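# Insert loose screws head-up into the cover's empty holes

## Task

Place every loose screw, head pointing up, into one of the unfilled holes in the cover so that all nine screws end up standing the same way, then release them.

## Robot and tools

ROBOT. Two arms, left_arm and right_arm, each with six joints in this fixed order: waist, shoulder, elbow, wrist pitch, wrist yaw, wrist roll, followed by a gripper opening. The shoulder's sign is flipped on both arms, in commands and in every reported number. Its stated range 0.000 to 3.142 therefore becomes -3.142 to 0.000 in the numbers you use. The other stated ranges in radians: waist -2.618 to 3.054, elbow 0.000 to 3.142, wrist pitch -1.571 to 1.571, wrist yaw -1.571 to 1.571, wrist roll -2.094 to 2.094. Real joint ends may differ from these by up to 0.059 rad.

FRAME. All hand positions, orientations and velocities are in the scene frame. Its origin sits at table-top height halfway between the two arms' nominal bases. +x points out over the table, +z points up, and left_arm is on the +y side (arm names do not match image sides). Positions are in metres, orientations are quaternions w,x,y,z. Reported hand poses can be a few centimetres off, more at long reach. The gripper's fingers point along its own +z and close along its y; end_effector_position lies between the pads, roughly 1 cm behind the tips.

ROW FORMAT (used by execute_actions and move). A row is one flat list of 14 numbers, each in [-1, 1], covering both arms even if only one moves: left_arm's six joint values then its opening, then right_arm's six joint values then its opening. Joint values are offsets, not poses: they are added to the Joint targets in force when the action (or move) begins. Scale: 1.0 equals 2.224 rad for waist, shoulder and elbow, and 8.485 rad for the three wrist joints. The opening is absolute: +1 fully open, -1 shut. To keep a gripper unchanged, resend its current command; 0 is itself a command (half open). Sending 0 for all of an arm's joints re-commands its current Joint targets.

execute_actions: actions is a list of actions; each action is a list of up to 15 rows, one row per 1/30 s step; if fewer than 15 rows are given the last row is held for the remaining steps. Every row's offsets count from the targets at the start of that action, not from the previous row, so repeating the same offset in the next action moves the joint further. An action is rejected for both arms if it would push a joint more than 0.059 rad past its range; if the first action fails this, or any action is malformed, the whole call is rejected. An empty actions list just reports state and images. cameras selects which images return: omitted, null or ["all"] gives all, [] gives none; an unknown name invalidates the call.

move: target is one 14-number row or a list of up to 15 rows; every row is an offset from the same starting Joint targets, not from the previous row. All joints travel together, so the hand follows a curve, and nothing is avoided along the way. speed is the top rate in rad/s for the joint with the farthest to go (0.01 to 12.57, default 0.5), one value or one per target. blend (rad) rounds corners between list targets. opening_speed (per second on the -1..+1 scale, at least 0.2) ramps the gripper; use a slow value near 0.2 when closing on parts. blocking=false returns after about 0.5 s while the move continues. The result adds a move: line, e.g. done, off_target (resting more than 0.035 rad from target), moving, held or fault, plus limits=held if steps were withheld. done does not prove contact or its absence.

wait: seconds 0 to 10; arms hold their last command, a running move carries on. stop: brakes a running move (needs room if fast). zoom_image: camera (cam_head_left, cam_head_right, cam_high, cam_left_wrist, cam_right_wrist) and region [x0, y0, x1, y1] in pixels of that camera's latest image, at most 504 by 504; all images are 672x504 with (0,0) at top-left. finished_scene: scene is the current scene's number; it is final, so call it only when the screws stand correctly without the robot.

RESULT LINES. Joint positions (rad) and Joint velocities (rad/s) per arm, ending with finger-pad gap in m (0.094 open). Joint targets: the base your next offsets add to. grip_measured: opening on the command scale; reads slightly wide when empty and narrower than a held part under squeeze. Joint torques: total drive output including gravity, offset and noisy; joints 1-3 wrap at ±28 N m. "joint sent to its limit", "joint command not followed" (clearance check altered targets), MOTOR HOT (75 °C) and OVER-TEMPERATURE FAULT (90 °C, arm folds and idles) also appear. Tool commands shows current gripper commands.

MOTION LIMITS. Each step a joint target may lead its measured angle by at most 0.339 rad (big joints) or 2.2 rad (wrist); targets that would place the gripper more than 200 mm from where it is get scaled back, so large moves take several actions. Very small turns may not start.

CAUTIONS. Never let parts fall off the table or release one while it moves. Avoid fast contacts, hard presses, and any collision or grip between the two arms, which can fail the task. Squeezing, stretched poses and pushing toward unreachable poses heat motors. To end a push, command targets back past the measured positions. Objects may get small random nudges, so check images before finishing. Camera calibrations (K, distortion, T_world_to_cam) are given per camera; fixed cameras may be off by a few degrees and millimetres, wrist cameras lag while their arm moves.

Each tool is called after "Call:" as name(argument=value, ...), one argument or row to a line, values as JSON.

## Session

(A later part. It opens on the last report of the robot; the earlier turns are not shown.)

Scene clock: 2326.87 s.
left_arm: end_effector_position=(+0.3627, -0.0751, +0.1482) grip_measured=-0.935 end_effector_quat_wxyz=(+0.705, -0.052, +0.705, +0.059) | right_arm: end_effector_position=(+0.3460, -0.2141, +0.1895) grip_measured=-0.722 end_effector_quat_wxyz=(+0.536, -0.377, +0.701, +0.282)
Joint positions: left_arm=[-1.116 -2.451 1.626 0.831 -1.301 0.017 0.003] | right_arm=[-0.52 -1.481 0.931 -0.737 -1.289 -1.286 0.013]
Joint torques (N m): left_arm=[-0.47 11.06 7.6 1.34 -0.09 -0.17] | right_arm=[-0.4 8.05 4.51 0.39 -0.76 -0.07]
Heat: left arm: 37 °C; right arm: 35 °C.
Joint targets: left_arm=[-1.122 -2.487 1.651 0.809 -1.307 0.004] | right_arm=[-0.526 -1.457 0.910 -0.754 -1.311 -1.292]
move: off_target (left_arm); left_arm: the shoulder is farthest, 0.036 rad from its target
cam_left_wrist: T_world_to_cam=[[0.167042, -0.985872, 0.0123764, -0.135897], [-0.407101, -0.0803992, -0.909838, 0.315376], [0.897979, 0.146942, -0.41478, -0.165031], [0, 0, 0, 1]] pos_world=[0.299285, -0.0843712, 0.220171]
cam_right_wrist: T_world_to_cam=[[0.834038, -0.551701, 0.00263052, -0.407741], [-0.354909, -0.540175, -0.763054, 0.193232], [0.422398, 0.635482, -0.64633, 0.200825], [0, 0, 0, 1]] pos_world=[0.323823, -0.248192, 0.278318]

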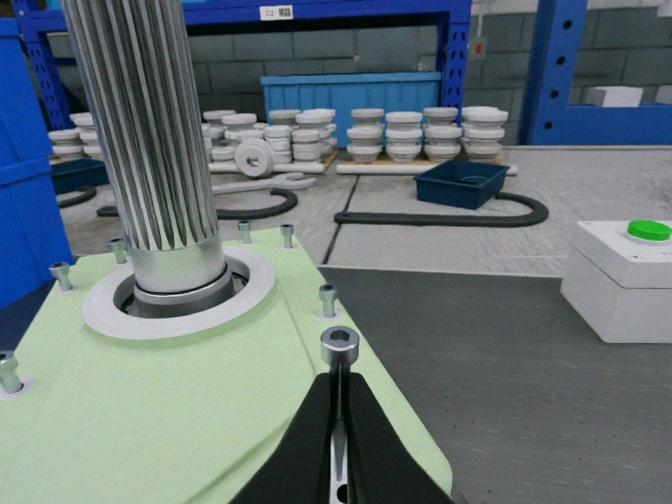

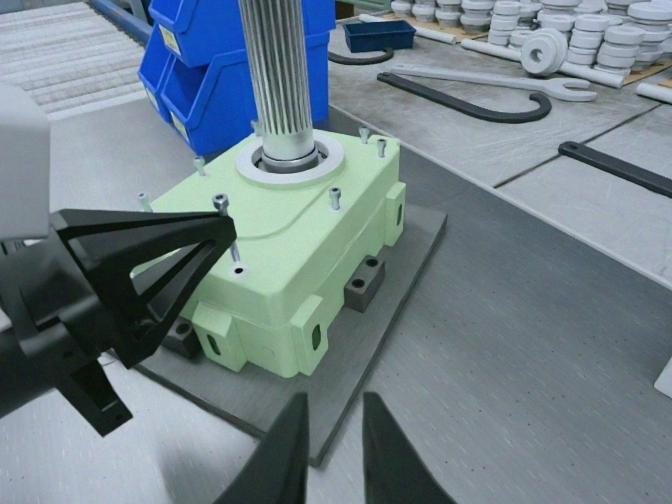

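Call:
move(
  target=[-0.0009,0,0.0025,0,0,0,-1,0,0,0,0,0,0,-0.72],
  speed=0.1,
  cameras=["cam_left_wrist","cam_right_wrist"],
)

Call:
zoom_image(
  camera="cam_right_wrist",
  region=[210, 240, 260, 290],
)

Call:
zoom_image(
  camera="cam_left_wrist",
  region=[310, 404, 370, 504],
)

Scene clock: 2346.77 s.
left_arm: end_effector_position=(+0.3630, -0.0757, +0.1497) grip_measured=-0.935 end_effector_quat_wxyz=(+0.706, -0.053, +0.704, +0.058) | right_arm: end_effector_position=(+0.3460, -0.2141, +0.1895) grip_measured=-0.722 end_effector_quat_wxyz=(+0.536, -0.377, +0.701, +0.282)
Joint positions: left_arm=[-1.116 -2.451 1.631 0.829 -1.301 0.017 0.003] | right_arm=[-0.52 -1.481 0.931 -0.737 -1.289 -1.286 0.013]
Joint torques (N m): left_arm=[-0.47 11.18 7.66 1.33 -0.09 -0.13] | right_arm=[-0.4 8.03 4.51 0.38 -0.76 -0.07]
Heat: left arm: 38 °C; right arm: 35 °C.
Joint targets: left_arm=[-1.124 -2.487 1.657 0.809 -1.307 0.004] | right_arm=[-0.526 -1.457 0.910 -0.754 -1.311 -1.292]
move: off_target (left_arm); left_arm: the shoulder is farthest, 0.036 rad from its target
cam_left_wrist: T_world_to_cam=[[0.167015, -0.98583, 0.0156589, -0.137057], [-0.405819, -0.0832091, -0.910158, 0.316237], [0.898564, 0.145656, -0.413966, -0.164995], [0, 0, 0, 1]] pos_world=[0.299484, -0.0847682, 0.221669]
cam_right_wrist: T_world_to_cam=[[0.834038, -0.551701, 0.00263052, -0.407741], [-0.354909, -0.540175, -0.763054, 0.193232], [0.422398, 0.635482, -0.64633, 0.200825], [0, 0, 0, 1]] pos_world=[0.323823, -0.248192, 0.278318]

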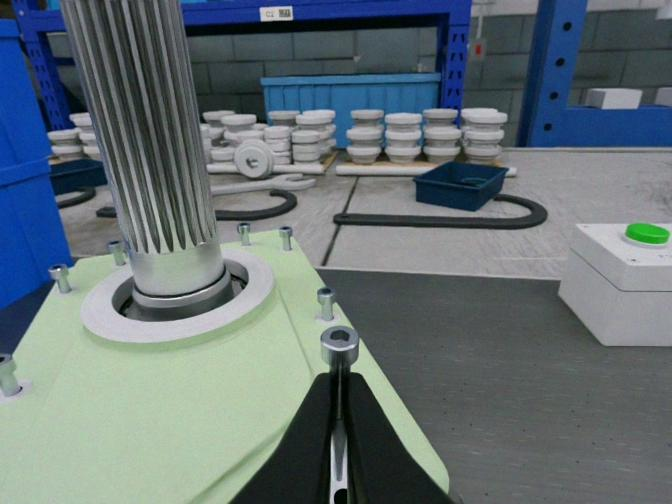

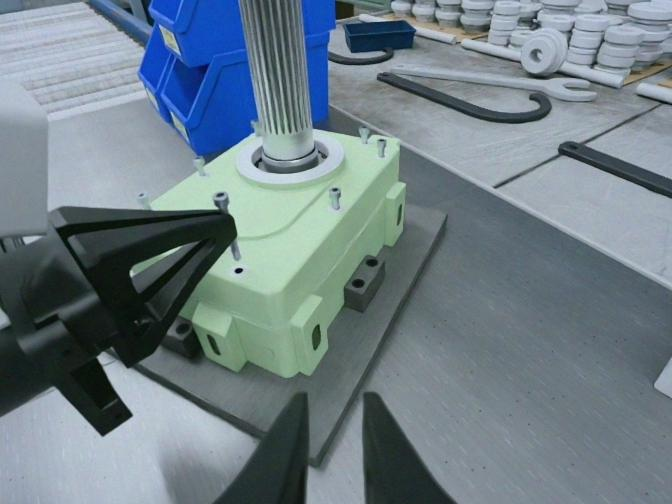

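Scaled by 10.080 (camera's finer frame: 960x720).

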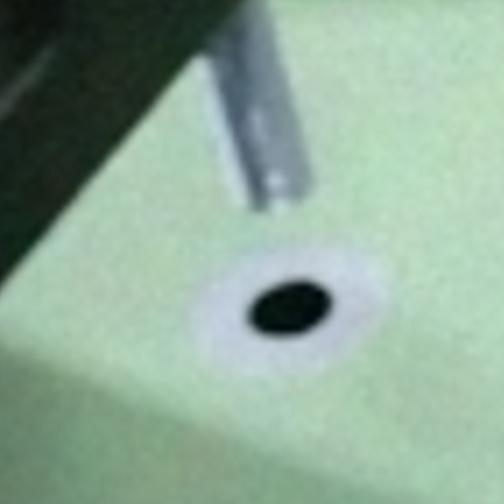

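Scaled by 5.040 (camera's finer frame: 960x720).

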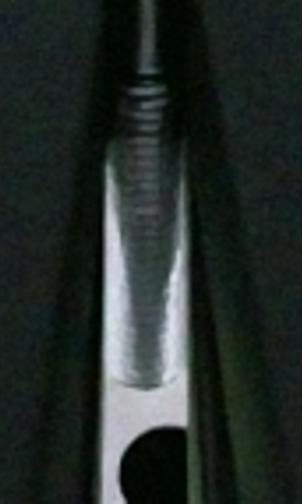

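Call:
execute_actions(
  actions=[
    [[0.009,0,0,0,0,0,-1,0,0,0,0,0,0,-0.72]],
    [[-0.00935,0,0,0,0,0,-1,0,0,0,0,0,0,-0.72]],
  ],
  cameras=["cam_left_wrist","cam_right_wrist"],
)

Call:
zoom_image(
  camera="cam_right_wrist",
  region=[210, 240, 260, 290],
)

Call:
zoom_image(
  camera="cam_left_wrist",
  region=[310, 404, 370, 504],
)

Scene clock: 2362.63 s.
left_arm: end_effector_position=(+0.3619, -0.0768, +0.1497) grip_measured=-0.935 end_effector_quat_wxyz=(+0.706, -0.052, +0.704, +0.057) | right_arm: end_effector_position=(+0.3460, -0.2141, +0.1895) grip_measured=-0.722 end_effector_quat_wxyz=(+0.536, -0.377, +0.701, +0.282)
Joint positions: left_arm=[-1.119 -2.451 1.631 0.829 -1.301 0.017 0.003] | right_arm=[-0.52 -1.481 0.931 -0.737 -1.289 -1.286 0.013]
Joint torques (N m): left_arm=[-0.47 11.21 7.62 1.34 -0.09 -0.11] | right_arm=[-0.4 8.03 4.49 0.39 -0.76 -0.07]
Heat: left arm: 38 °C; right arm: 35 °C.
Joint targets: left_arm=[-1.125 -2.487 1.657 0.809 -1.307 0.004] | right_arm=[-0.526 -1.457 0.910 -0.754 -1.311 -1.292]
cam_left_wrist: T_world_to_cam=[[0.164375, -0.986274, 0.0156627, -0.136995], [-0.406037, -0.0821251, -0.910159, 0.315834], [0.898952, 0.143248, -0.413963, -0.16411], [0, 0, 0, 1]] pos_world=[0.298286, -0.0856682, 0.221669]
cam_right_wrist: T_world_to_cam=[[0.834038, -0.551701, 0.00263052, -0.407741], [-0.354909, -0.540175, -0.763054, 0.193232], [0.422398, 0.635482, -0.64633, 0.200825], [0, 0, 0, 1]] pos_world=[0.323823, -0.248192, 0.278318]

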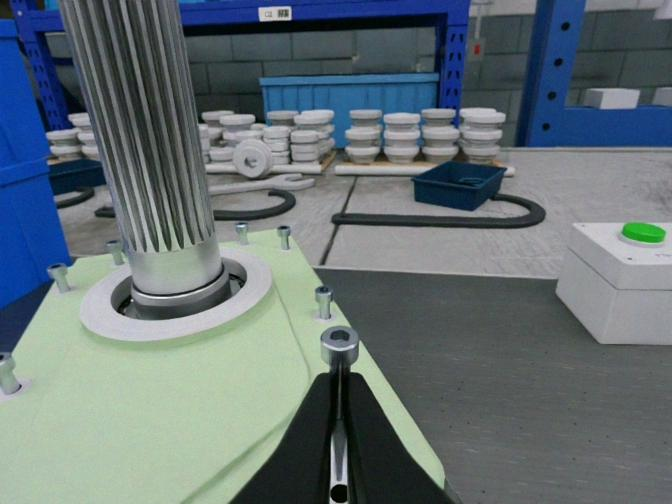

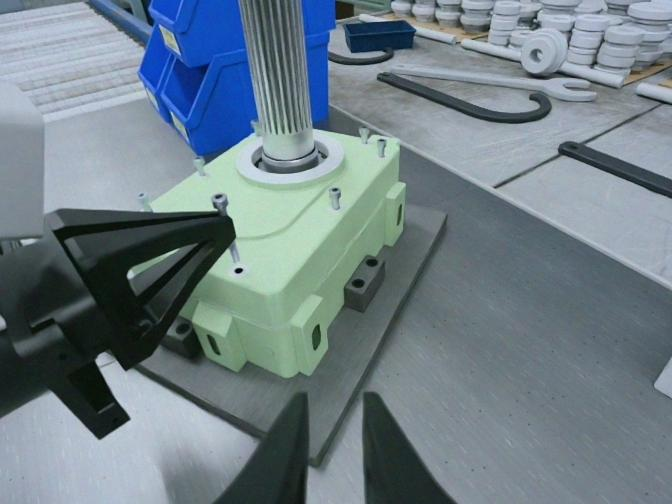

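Scaled by 10.080 (camera's finer frame: 960x720).

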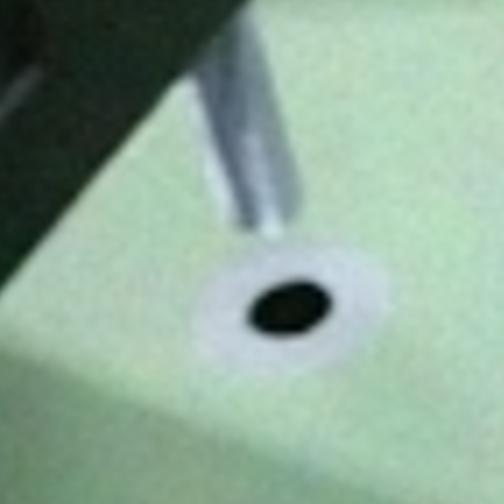

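Scaled by 5.040 (camera's finer frame: 960x720).

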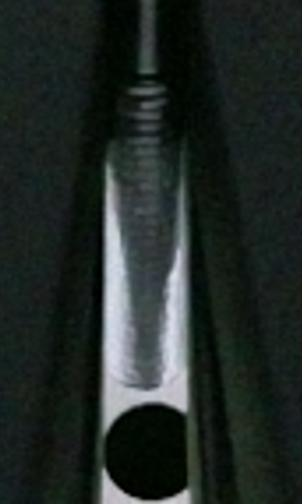

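Call:
execute_actions(
  actions=[
    [[0,-0.0036,0,0,0,0,-1,0,0,0,0,0,0,-0.72]],
  ],
  cameras=["cam_left_wrist","cam_right_wrist"],
)

Call:
zoom_image(
  camera="cam_right_wrist",
  region=[210, 240, 260, 290],
)

Call:
zoom_image(
  camera="cam_left_wrist",
  region=[310, 404, 370, 504],
)

Scene clock: 2370.77 s.
left_arm: end_effector_position=(+0.3621, -0.0771, +0.1449) grip_measured=-0.935 end_effector_quat_wxyz=(+0.705, -0.049, +0.705, +0.060) | right_arm: end_effector_position=(+0.3460, -0.2141, +0.1895) grip_measured=-0.722 end_effector_quat_wxyz=(+0.536, -0.377, +0.701, +0.282)
Joint positions: left_arm=[-1.119 -2.461 1.632 0.829 -1.301 0.017 0.003] | right_arm=[-0.52 -1.481 0.931 -0.737 -1.289 -1.286 0.013]
Joint torques (N m): left_arm=[-0.46 11.26 7.57 1.31 -0.09 -0.14] | right_arm=[-0.4 8.03 4.51 0.39 -0.76 -0.07]
Heat: left arm: 38 °C; right arm: 35 °C.
Joint targets: left_arm=[-1.125 -2.495 1.657 0.809 -1.307 0.004] | right_arm=[-0.526 -1.457 0.910 -0.754 -1.311 -1.292]
cam_left_wrist: T_world_to_cam=[[0.164409, -0.986369, 0.00679225, -0.136076], [-0.409519, -0.0745201, -0.909253, 0.313236], [0.897365, 0.146707, -0.416189, -0.164973], [0, 0, 0, 1]] pos_world=[0.29869, -0.0866763, 0.217075]
cam_right_wrist: T_world_to_cam=[[0.834038, -0.551701, 0.00263052, -0.407741], [-0.354909, -0.540175, -0.763054, 0.193232], [0.422398, 0.635482, -0.64633, 0.200825], [0, 0, 0, 1]] pos_world=[0.323823, -0.248192, 0.278318]

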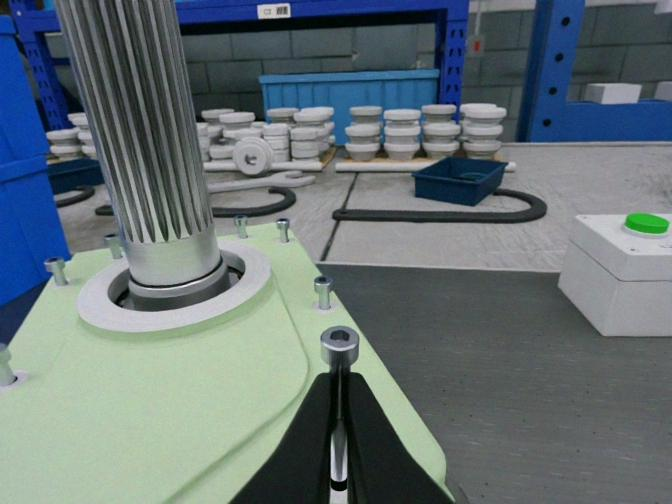

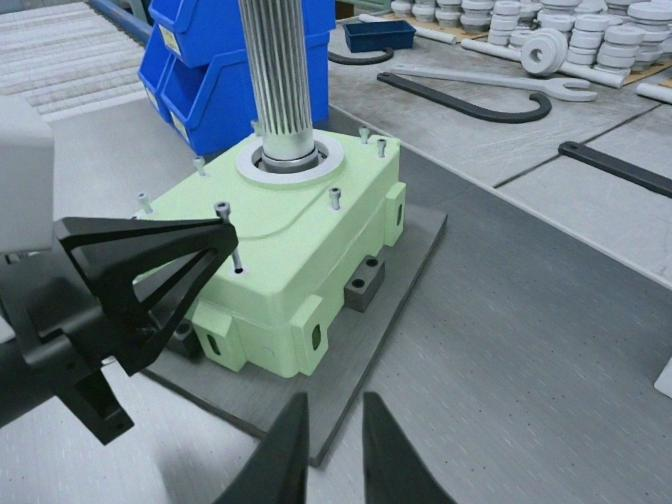

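Scaled by 10.080 (camera's finer frame: 960x720).

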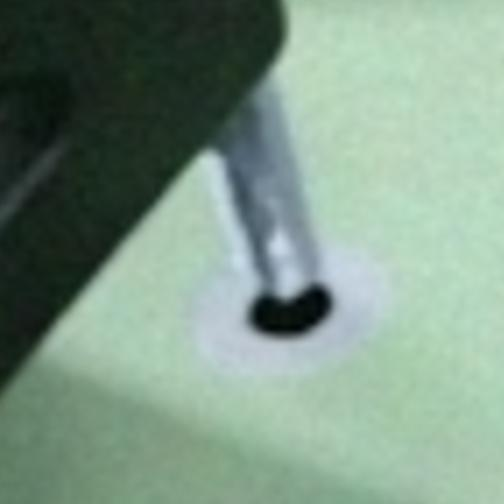

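Scaled by 5.040 (camera's finer frame: 960x720).

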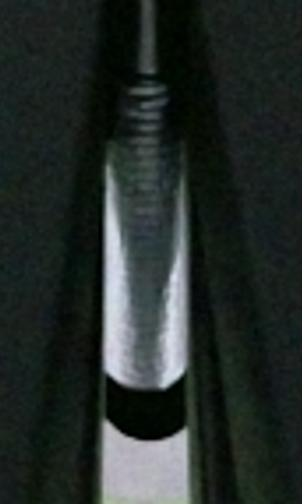

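Call:
execute_actions(
  actions=[
    [[0,-0.0045,0,0,0,0,-1,0,0,0,0,0,0,-0.72]],
  ],
  cameras=["cam_left_wrist","cam_right_wrist"],
)

Call:
zoom_image(
  camera="cam_right_wrist",
  region=[210, 240, 260, 290],
)

Call:
zoom_image(
  camera="cam_left_wrist",
  region=[310, 404, 370, 504],
)

Scene clock: 2378.13 s.
left_arm: end_effector_position=(+0.3622, -0.0774, +0.1398) grip_measured=-0.935 end_effector_quat_wxyz=(+0.703, -0.045, +0.707, +0.064) | right_arm: end_effector_position=(+0.3460, -0.2141, +0.1895) grip_measured=-0.722 end_effector_quat_wxyz=(+0.536, -0.377, +0.701, +0.282)
Joint positions: left_arm=[-1.119 -2.47 1.632 0.828 -1.301 0.017 0.003] | right_arm=[-0.52 -1.481 0.931 -0.737 -1.289 -1.286 0.013]
Joint torques (N m): left_arm=[-0.34 11.14 7.54 1.35 -0.11 -0.13] | right_arm=[-0.4 8.05 4.51 0.39 -0.76 -0.07]
Heat: left arm: 37 °C; right arm: 35 °C.
Joint targets: left_arm=[-1.125 -2.505 1.657 0.809 -1.307 0.004] | right_arm=[-0.526 -1.457 0.910 -0.754 -1.311 -1.292]
cam_left_wrist: T_world_to_cam=[[0.164397, -0.98639, -0.00279413, -0.134872], [-0.413152, -0.0662855, -0.908246, 0.310395], [0.8957, 0.150468, -0.418427, -0.165994], [0, 0, 0, 1]] pos_world=[0.299094, -0.0874851, 0.212082]
cam_right_wrist: T_world_to_cam=[[0.834038, -0.551701, 0.00263052, -0.407741], [-0.354909, -0.540175, -0.763054, 0.193232], [0.422398, 0.635482, -0.64633, 0.200825], [0, 0, 0, 1]] pos_world=[0.323823, -0.248192, 0.278318]

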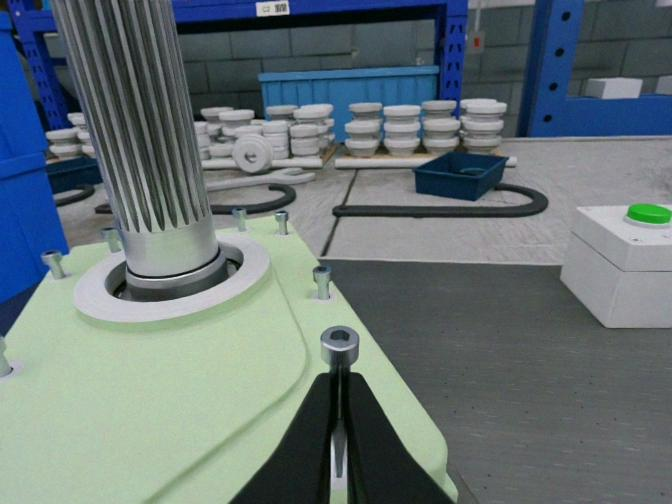

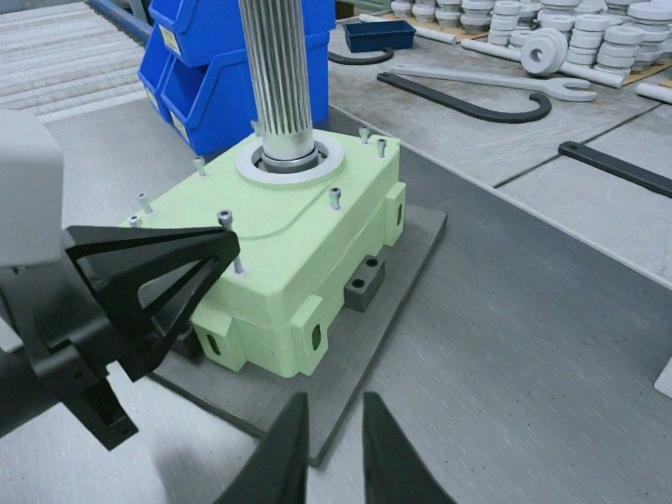

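Scaled by 10.080 (camera's finer frame: 960x720).

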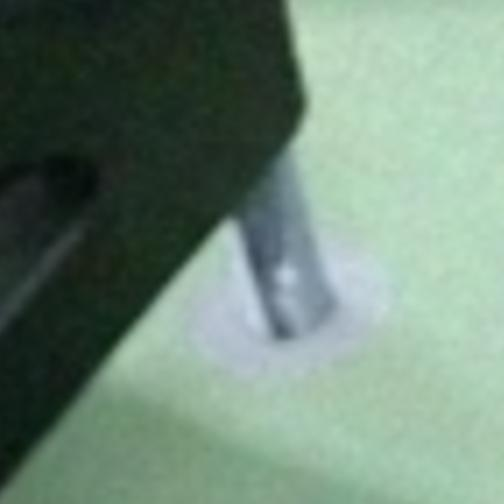

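Scaled by 5.040 (camera's finer frame: 960x720).

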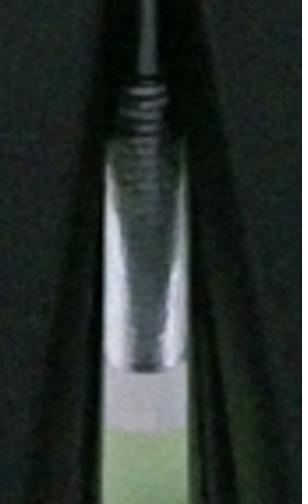

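Call:
execute_actions(
  actions=[
    [[0,-0.0035,0,0,0,0,-1,0,0,0,0,0,0,-0.72],[0,-0.009,0,0,0,0,-1,0,0,0,0,0,0,-0.72]],
  ],
  cameras=["cam_left_wrist","cam_right_wrist"],
)

Call:
zoom_image(
  camera="cam_right_wrist",
  region=[200, 190, 280, 290],
)

Scene clock: 2385.87 s.
left_arm: end_effector_position=(+0.3624, -0.0778, +0.1314) grip_measured=-0.935 end_effector_quat_wxyz=(+0.702, -0.041, +0.708, +0.068) | right_arm: end_effector_position=(+0.3460, -0.2141, +0.1895) grip_measured=-0.722 end_effector_quat_wxyz=(+0.536, -0.377, +0.701, +0.282)
Joint positions: left_arm=[-1.119 -2.488 1.635 0.828 -1.302 0.015 0.003] | right_arm=[-0.52 -1.481 0.931 -0.737 -1.289 -1.286 0.013]
Joint torques (N m): left_arm=[-0.55 11.1 7.32 1.33 -0.11 -0.12] | right_arm=[-0.4 8.05 4.51 0.39 -0.76 -0.07]
Heat: left arm: 37 °C; right arm: 35 °C.
Joint targets: left_arm=[-1.125 -2.525 1.657 0.809 -1.307 0.004] | right_arm=[-0.526 -1.457 0.910 -0.754 -1.311 -1.292]
cam_left_wrist: T_world_to_cam=[[0.165447, -0.986096, -0.0155838, -0.134083], [-0.418329, -0.0558602, -0.906576, 0.305381], [0.8931, 0.156509, -0.421755, -0.167803], [0, 0, 0, 1]] pos_world=[0.299798, -0.088897, 0.20399]
cam_right_wrist: T_world_to_cam=[[0.834038, -0.551701, 0.00263052, -0.407741], [-0.354909, -0.540175, -0.763054, 0.193232], [0.422398, 0.635482, -0.64633, 0.200825], [0, 0, 0, 1]] pos_world=[0.323823, -0.248192, 0.278318]

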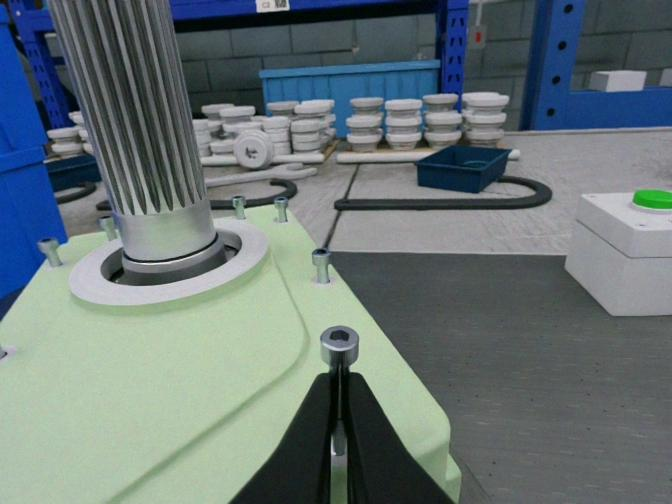

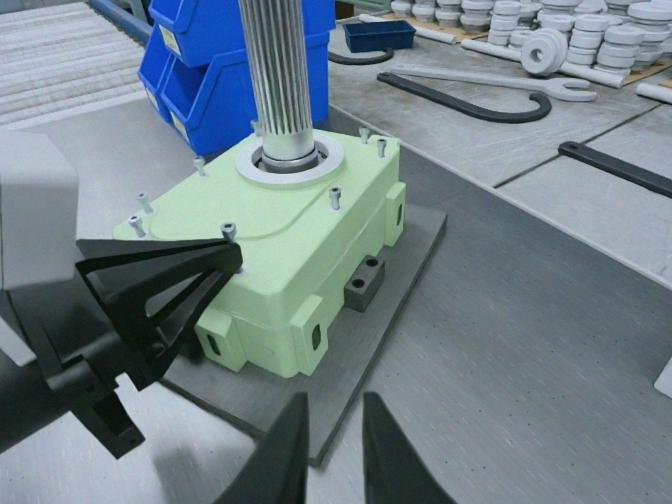

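Scaled by 5.040 (camera's finer frame: 960x720).

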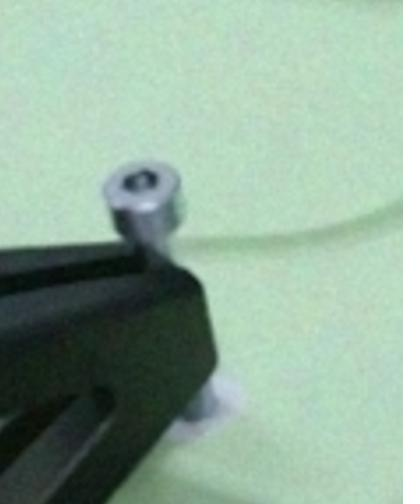

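Call:
move(
  target=[0,0,0,0,0,0,-0.7,0,0,0,0,0,0,-0.72],
  opening_speed=0.5,
  cameras=["cam_left_wrist","cam_right_wrist"],
)

Scene clock: 2392.57 s.
left_arm: end_effector_position=(+0.3624, -0.0778, +0.1314) grip_measured=-0.703 end_effector_quat_wxyz=(+0.702, -0.041, +0.708, +0.068) | right_arm: end_effector_position=(+0.3460, -0.2141, +0.1895) grip_measured=-0.722 end_effector_quat_wxyz=(+0.536, -0.377, +0.701, +0.282)
Joint positions: left_arm=[-1.119 -2.488 1.635 0.828 -1.302 0.015 0.014] | right_arm=[-0.52 -1.481 0.931 -0.737 -1.289 -1.286 0.013]
Joint torques (N m): left_arm=[-0.55 10.95 7.28 1.36 -0.07 -0.16] | right_arm=[-0.4 8.05 4.49 0.39 -0.76 -0.07]
Heat: left arm: 37 °C; right arm: 35 °C.
Joint targets: left_arm=[-1.125 -2.525 1.657 0.809 -1.307 0.004] | right_arm=[-0.526 -1.457 0.910 -0.754 -1.311 -1.292]
move: off_target (left_arm); left_arm: the shoulder is farthest, 0.037 rad from its target
cam_left_wrist: T_world_to_cam=[[0.165447, -0.986096, -0.0155838, -0.134083], [-0.418329, -0.0558602, -0.906576, 0.305381], [0.8931, 0.156509, -0.421755, -0.167803], [0, 0, 0, 1]] pos_world=[0.299798, -0.088897, 0.20399]
cam_right_wrist: T_world_to_cam=[[0.834038, -0.551701, 0.00263052, -0.407741], [-0.354909, -0.540175, -0.763054, 0.193232], [0.422398, 0.635482, -0.64633, 0.200825], [0, 0, 0, 1]] pos_world=[0.323823, -0.248192, 0.278318]

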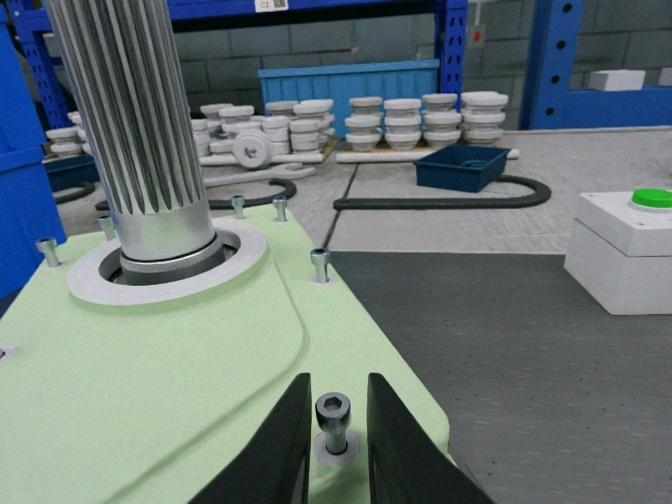

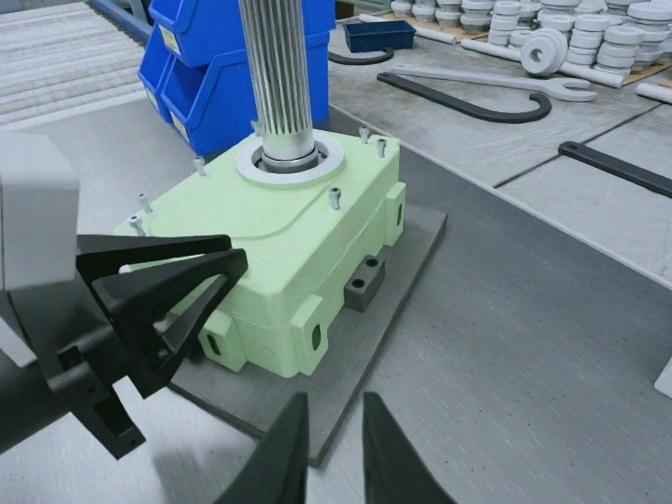

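Call:
move(
  target=[
    [0,0.1,0,0,0,0,-0.7,0,0,0,0,0,0,-0.72],
    [0,0.4,0,-0.05,0,0,-0.7,0,0,0,0,0,0,-0.72],
  ],
  speed=[0.3,0.7],
  blend=0.03,
)

Call:
zoom_image(
  camera="cam_right_wrist",
  region=[100, 100, 420, 310],
)

Call:
zoom_image(
  camera="cam_head_left",
  region=[320, 180, 450, 310],
)

Call:
zoom_image(
  camera="cam_head_right",
  region=[320, 170, 450, 300],
)

Scene clock: 2403.50 s.
left_arm: end_effector_position=(+0.2950, +0.0723, +0.4914) grip_measured=-0.703 end_effector_quat_wxyz=(+0.739, -0.189, +0.642, -0.077) | right_arm: end_effector_position=(+0.3460, -0.2141, +0.1895) grip_measured=-0.722 end_effector_quat_wxyz=(+0.536, -0.377, +0.701, +0.282)
Joint positions: left_arm=[-1.119 -1.637 1.646 0.408 -1.307 0.014 0.014] | right_arm=[-0.52 -1.481 0.931 -0.737 -1.289 -1.286 0.013]
Joint torques (N m): left_arm=[-0.44 7.97 6.82 1.07 0.25 -0.12] | right_arm=[-0.42 8.03 4.49 0.39 -0.76 -0.07]
Heat: left arm: 37 °C; right arm: 35 °C.
Joint targets: left_arm=[-1.125 -1.636 1.657 0.385 -1.307 0.004] | right_arm=[-0.526 -1.457 0.910 -0.754 -1.311 -1.292]
move: done
cam_left_wrist: T_world_to_cam=[[0.134842, -0.906477, 0.400147, -0.170238], [-0.25424, -0.421967, -0.870233, 0.572094], [0.957695, 0.0156107, -0.287361, -0.0541323], [0, 0, 0, 1]] pos_world=[0.220247, 0.0879329, 0.55042]
cam_right_wrist: T_world_to_cam=[[0.834038, -0.551701, 0.00263052, -0.407741], [-0.354909, -0.540175, -0.763054, 0.193232], [0.422398, 0.635482, -0.64633, 0.200825], [0, 0, 0, 1]] pos_world=[0.323823, -0.248192, 0.278318]

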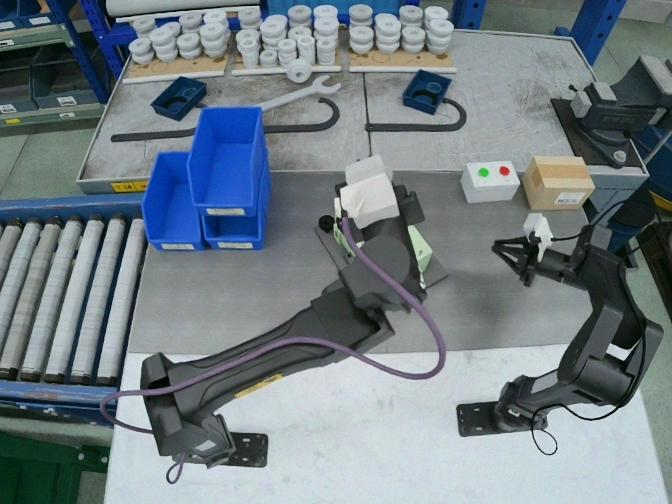

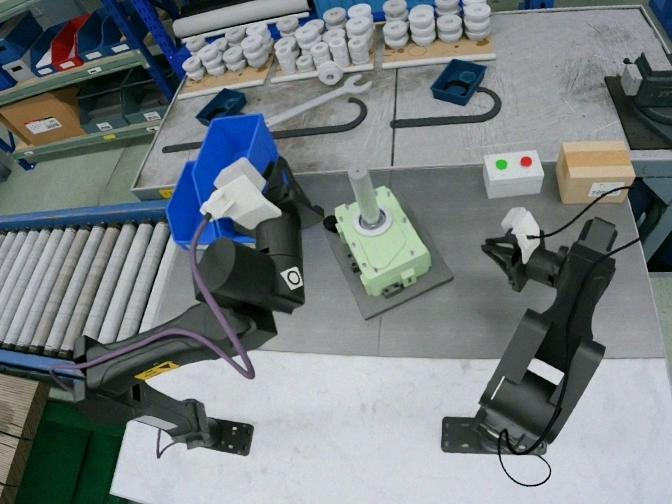

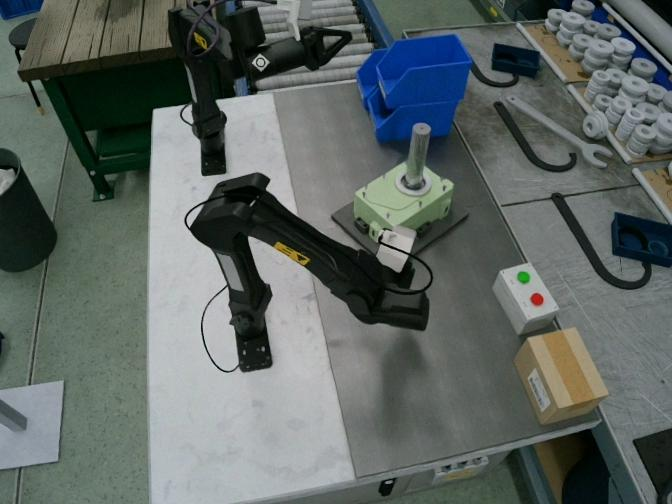

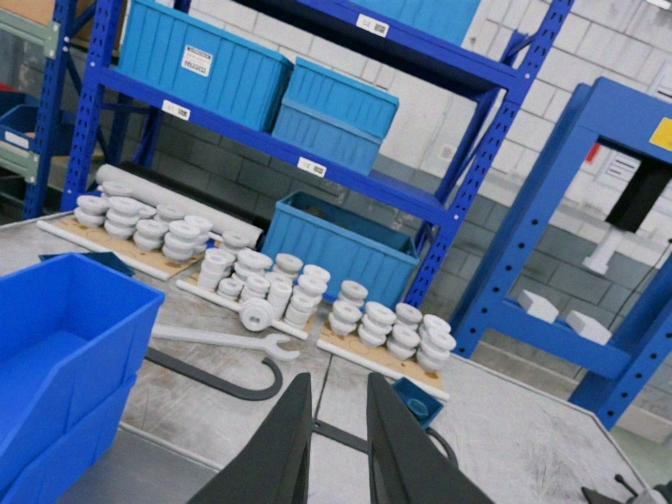

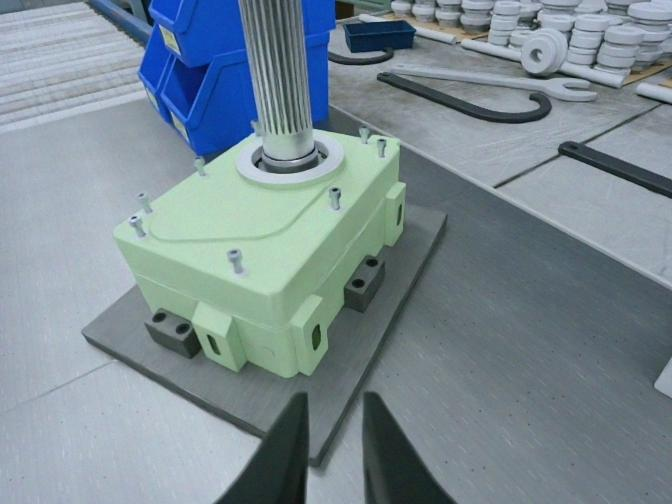

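Scaled by 1.575 (camera's finer frame: 960x720).

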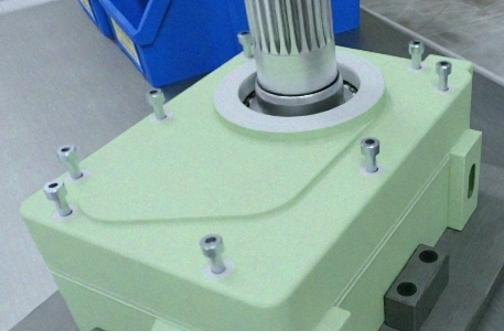

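Scaled by 3.877 (camera's finer frame: 960x720).

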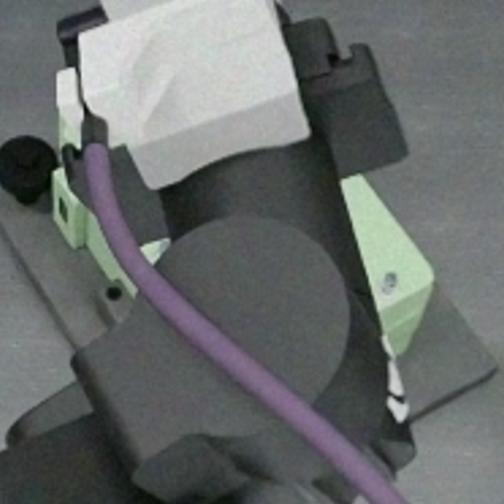

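Scaled by 3.877 (camera's finer frame: 960x720).

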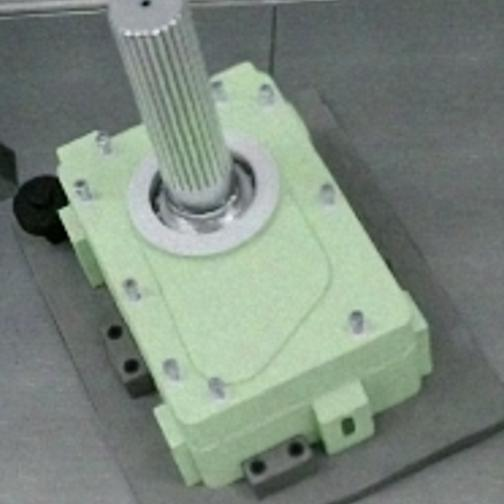

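Call:
finished_scene(
  scene=2,
)

The scene is finished: the task was done.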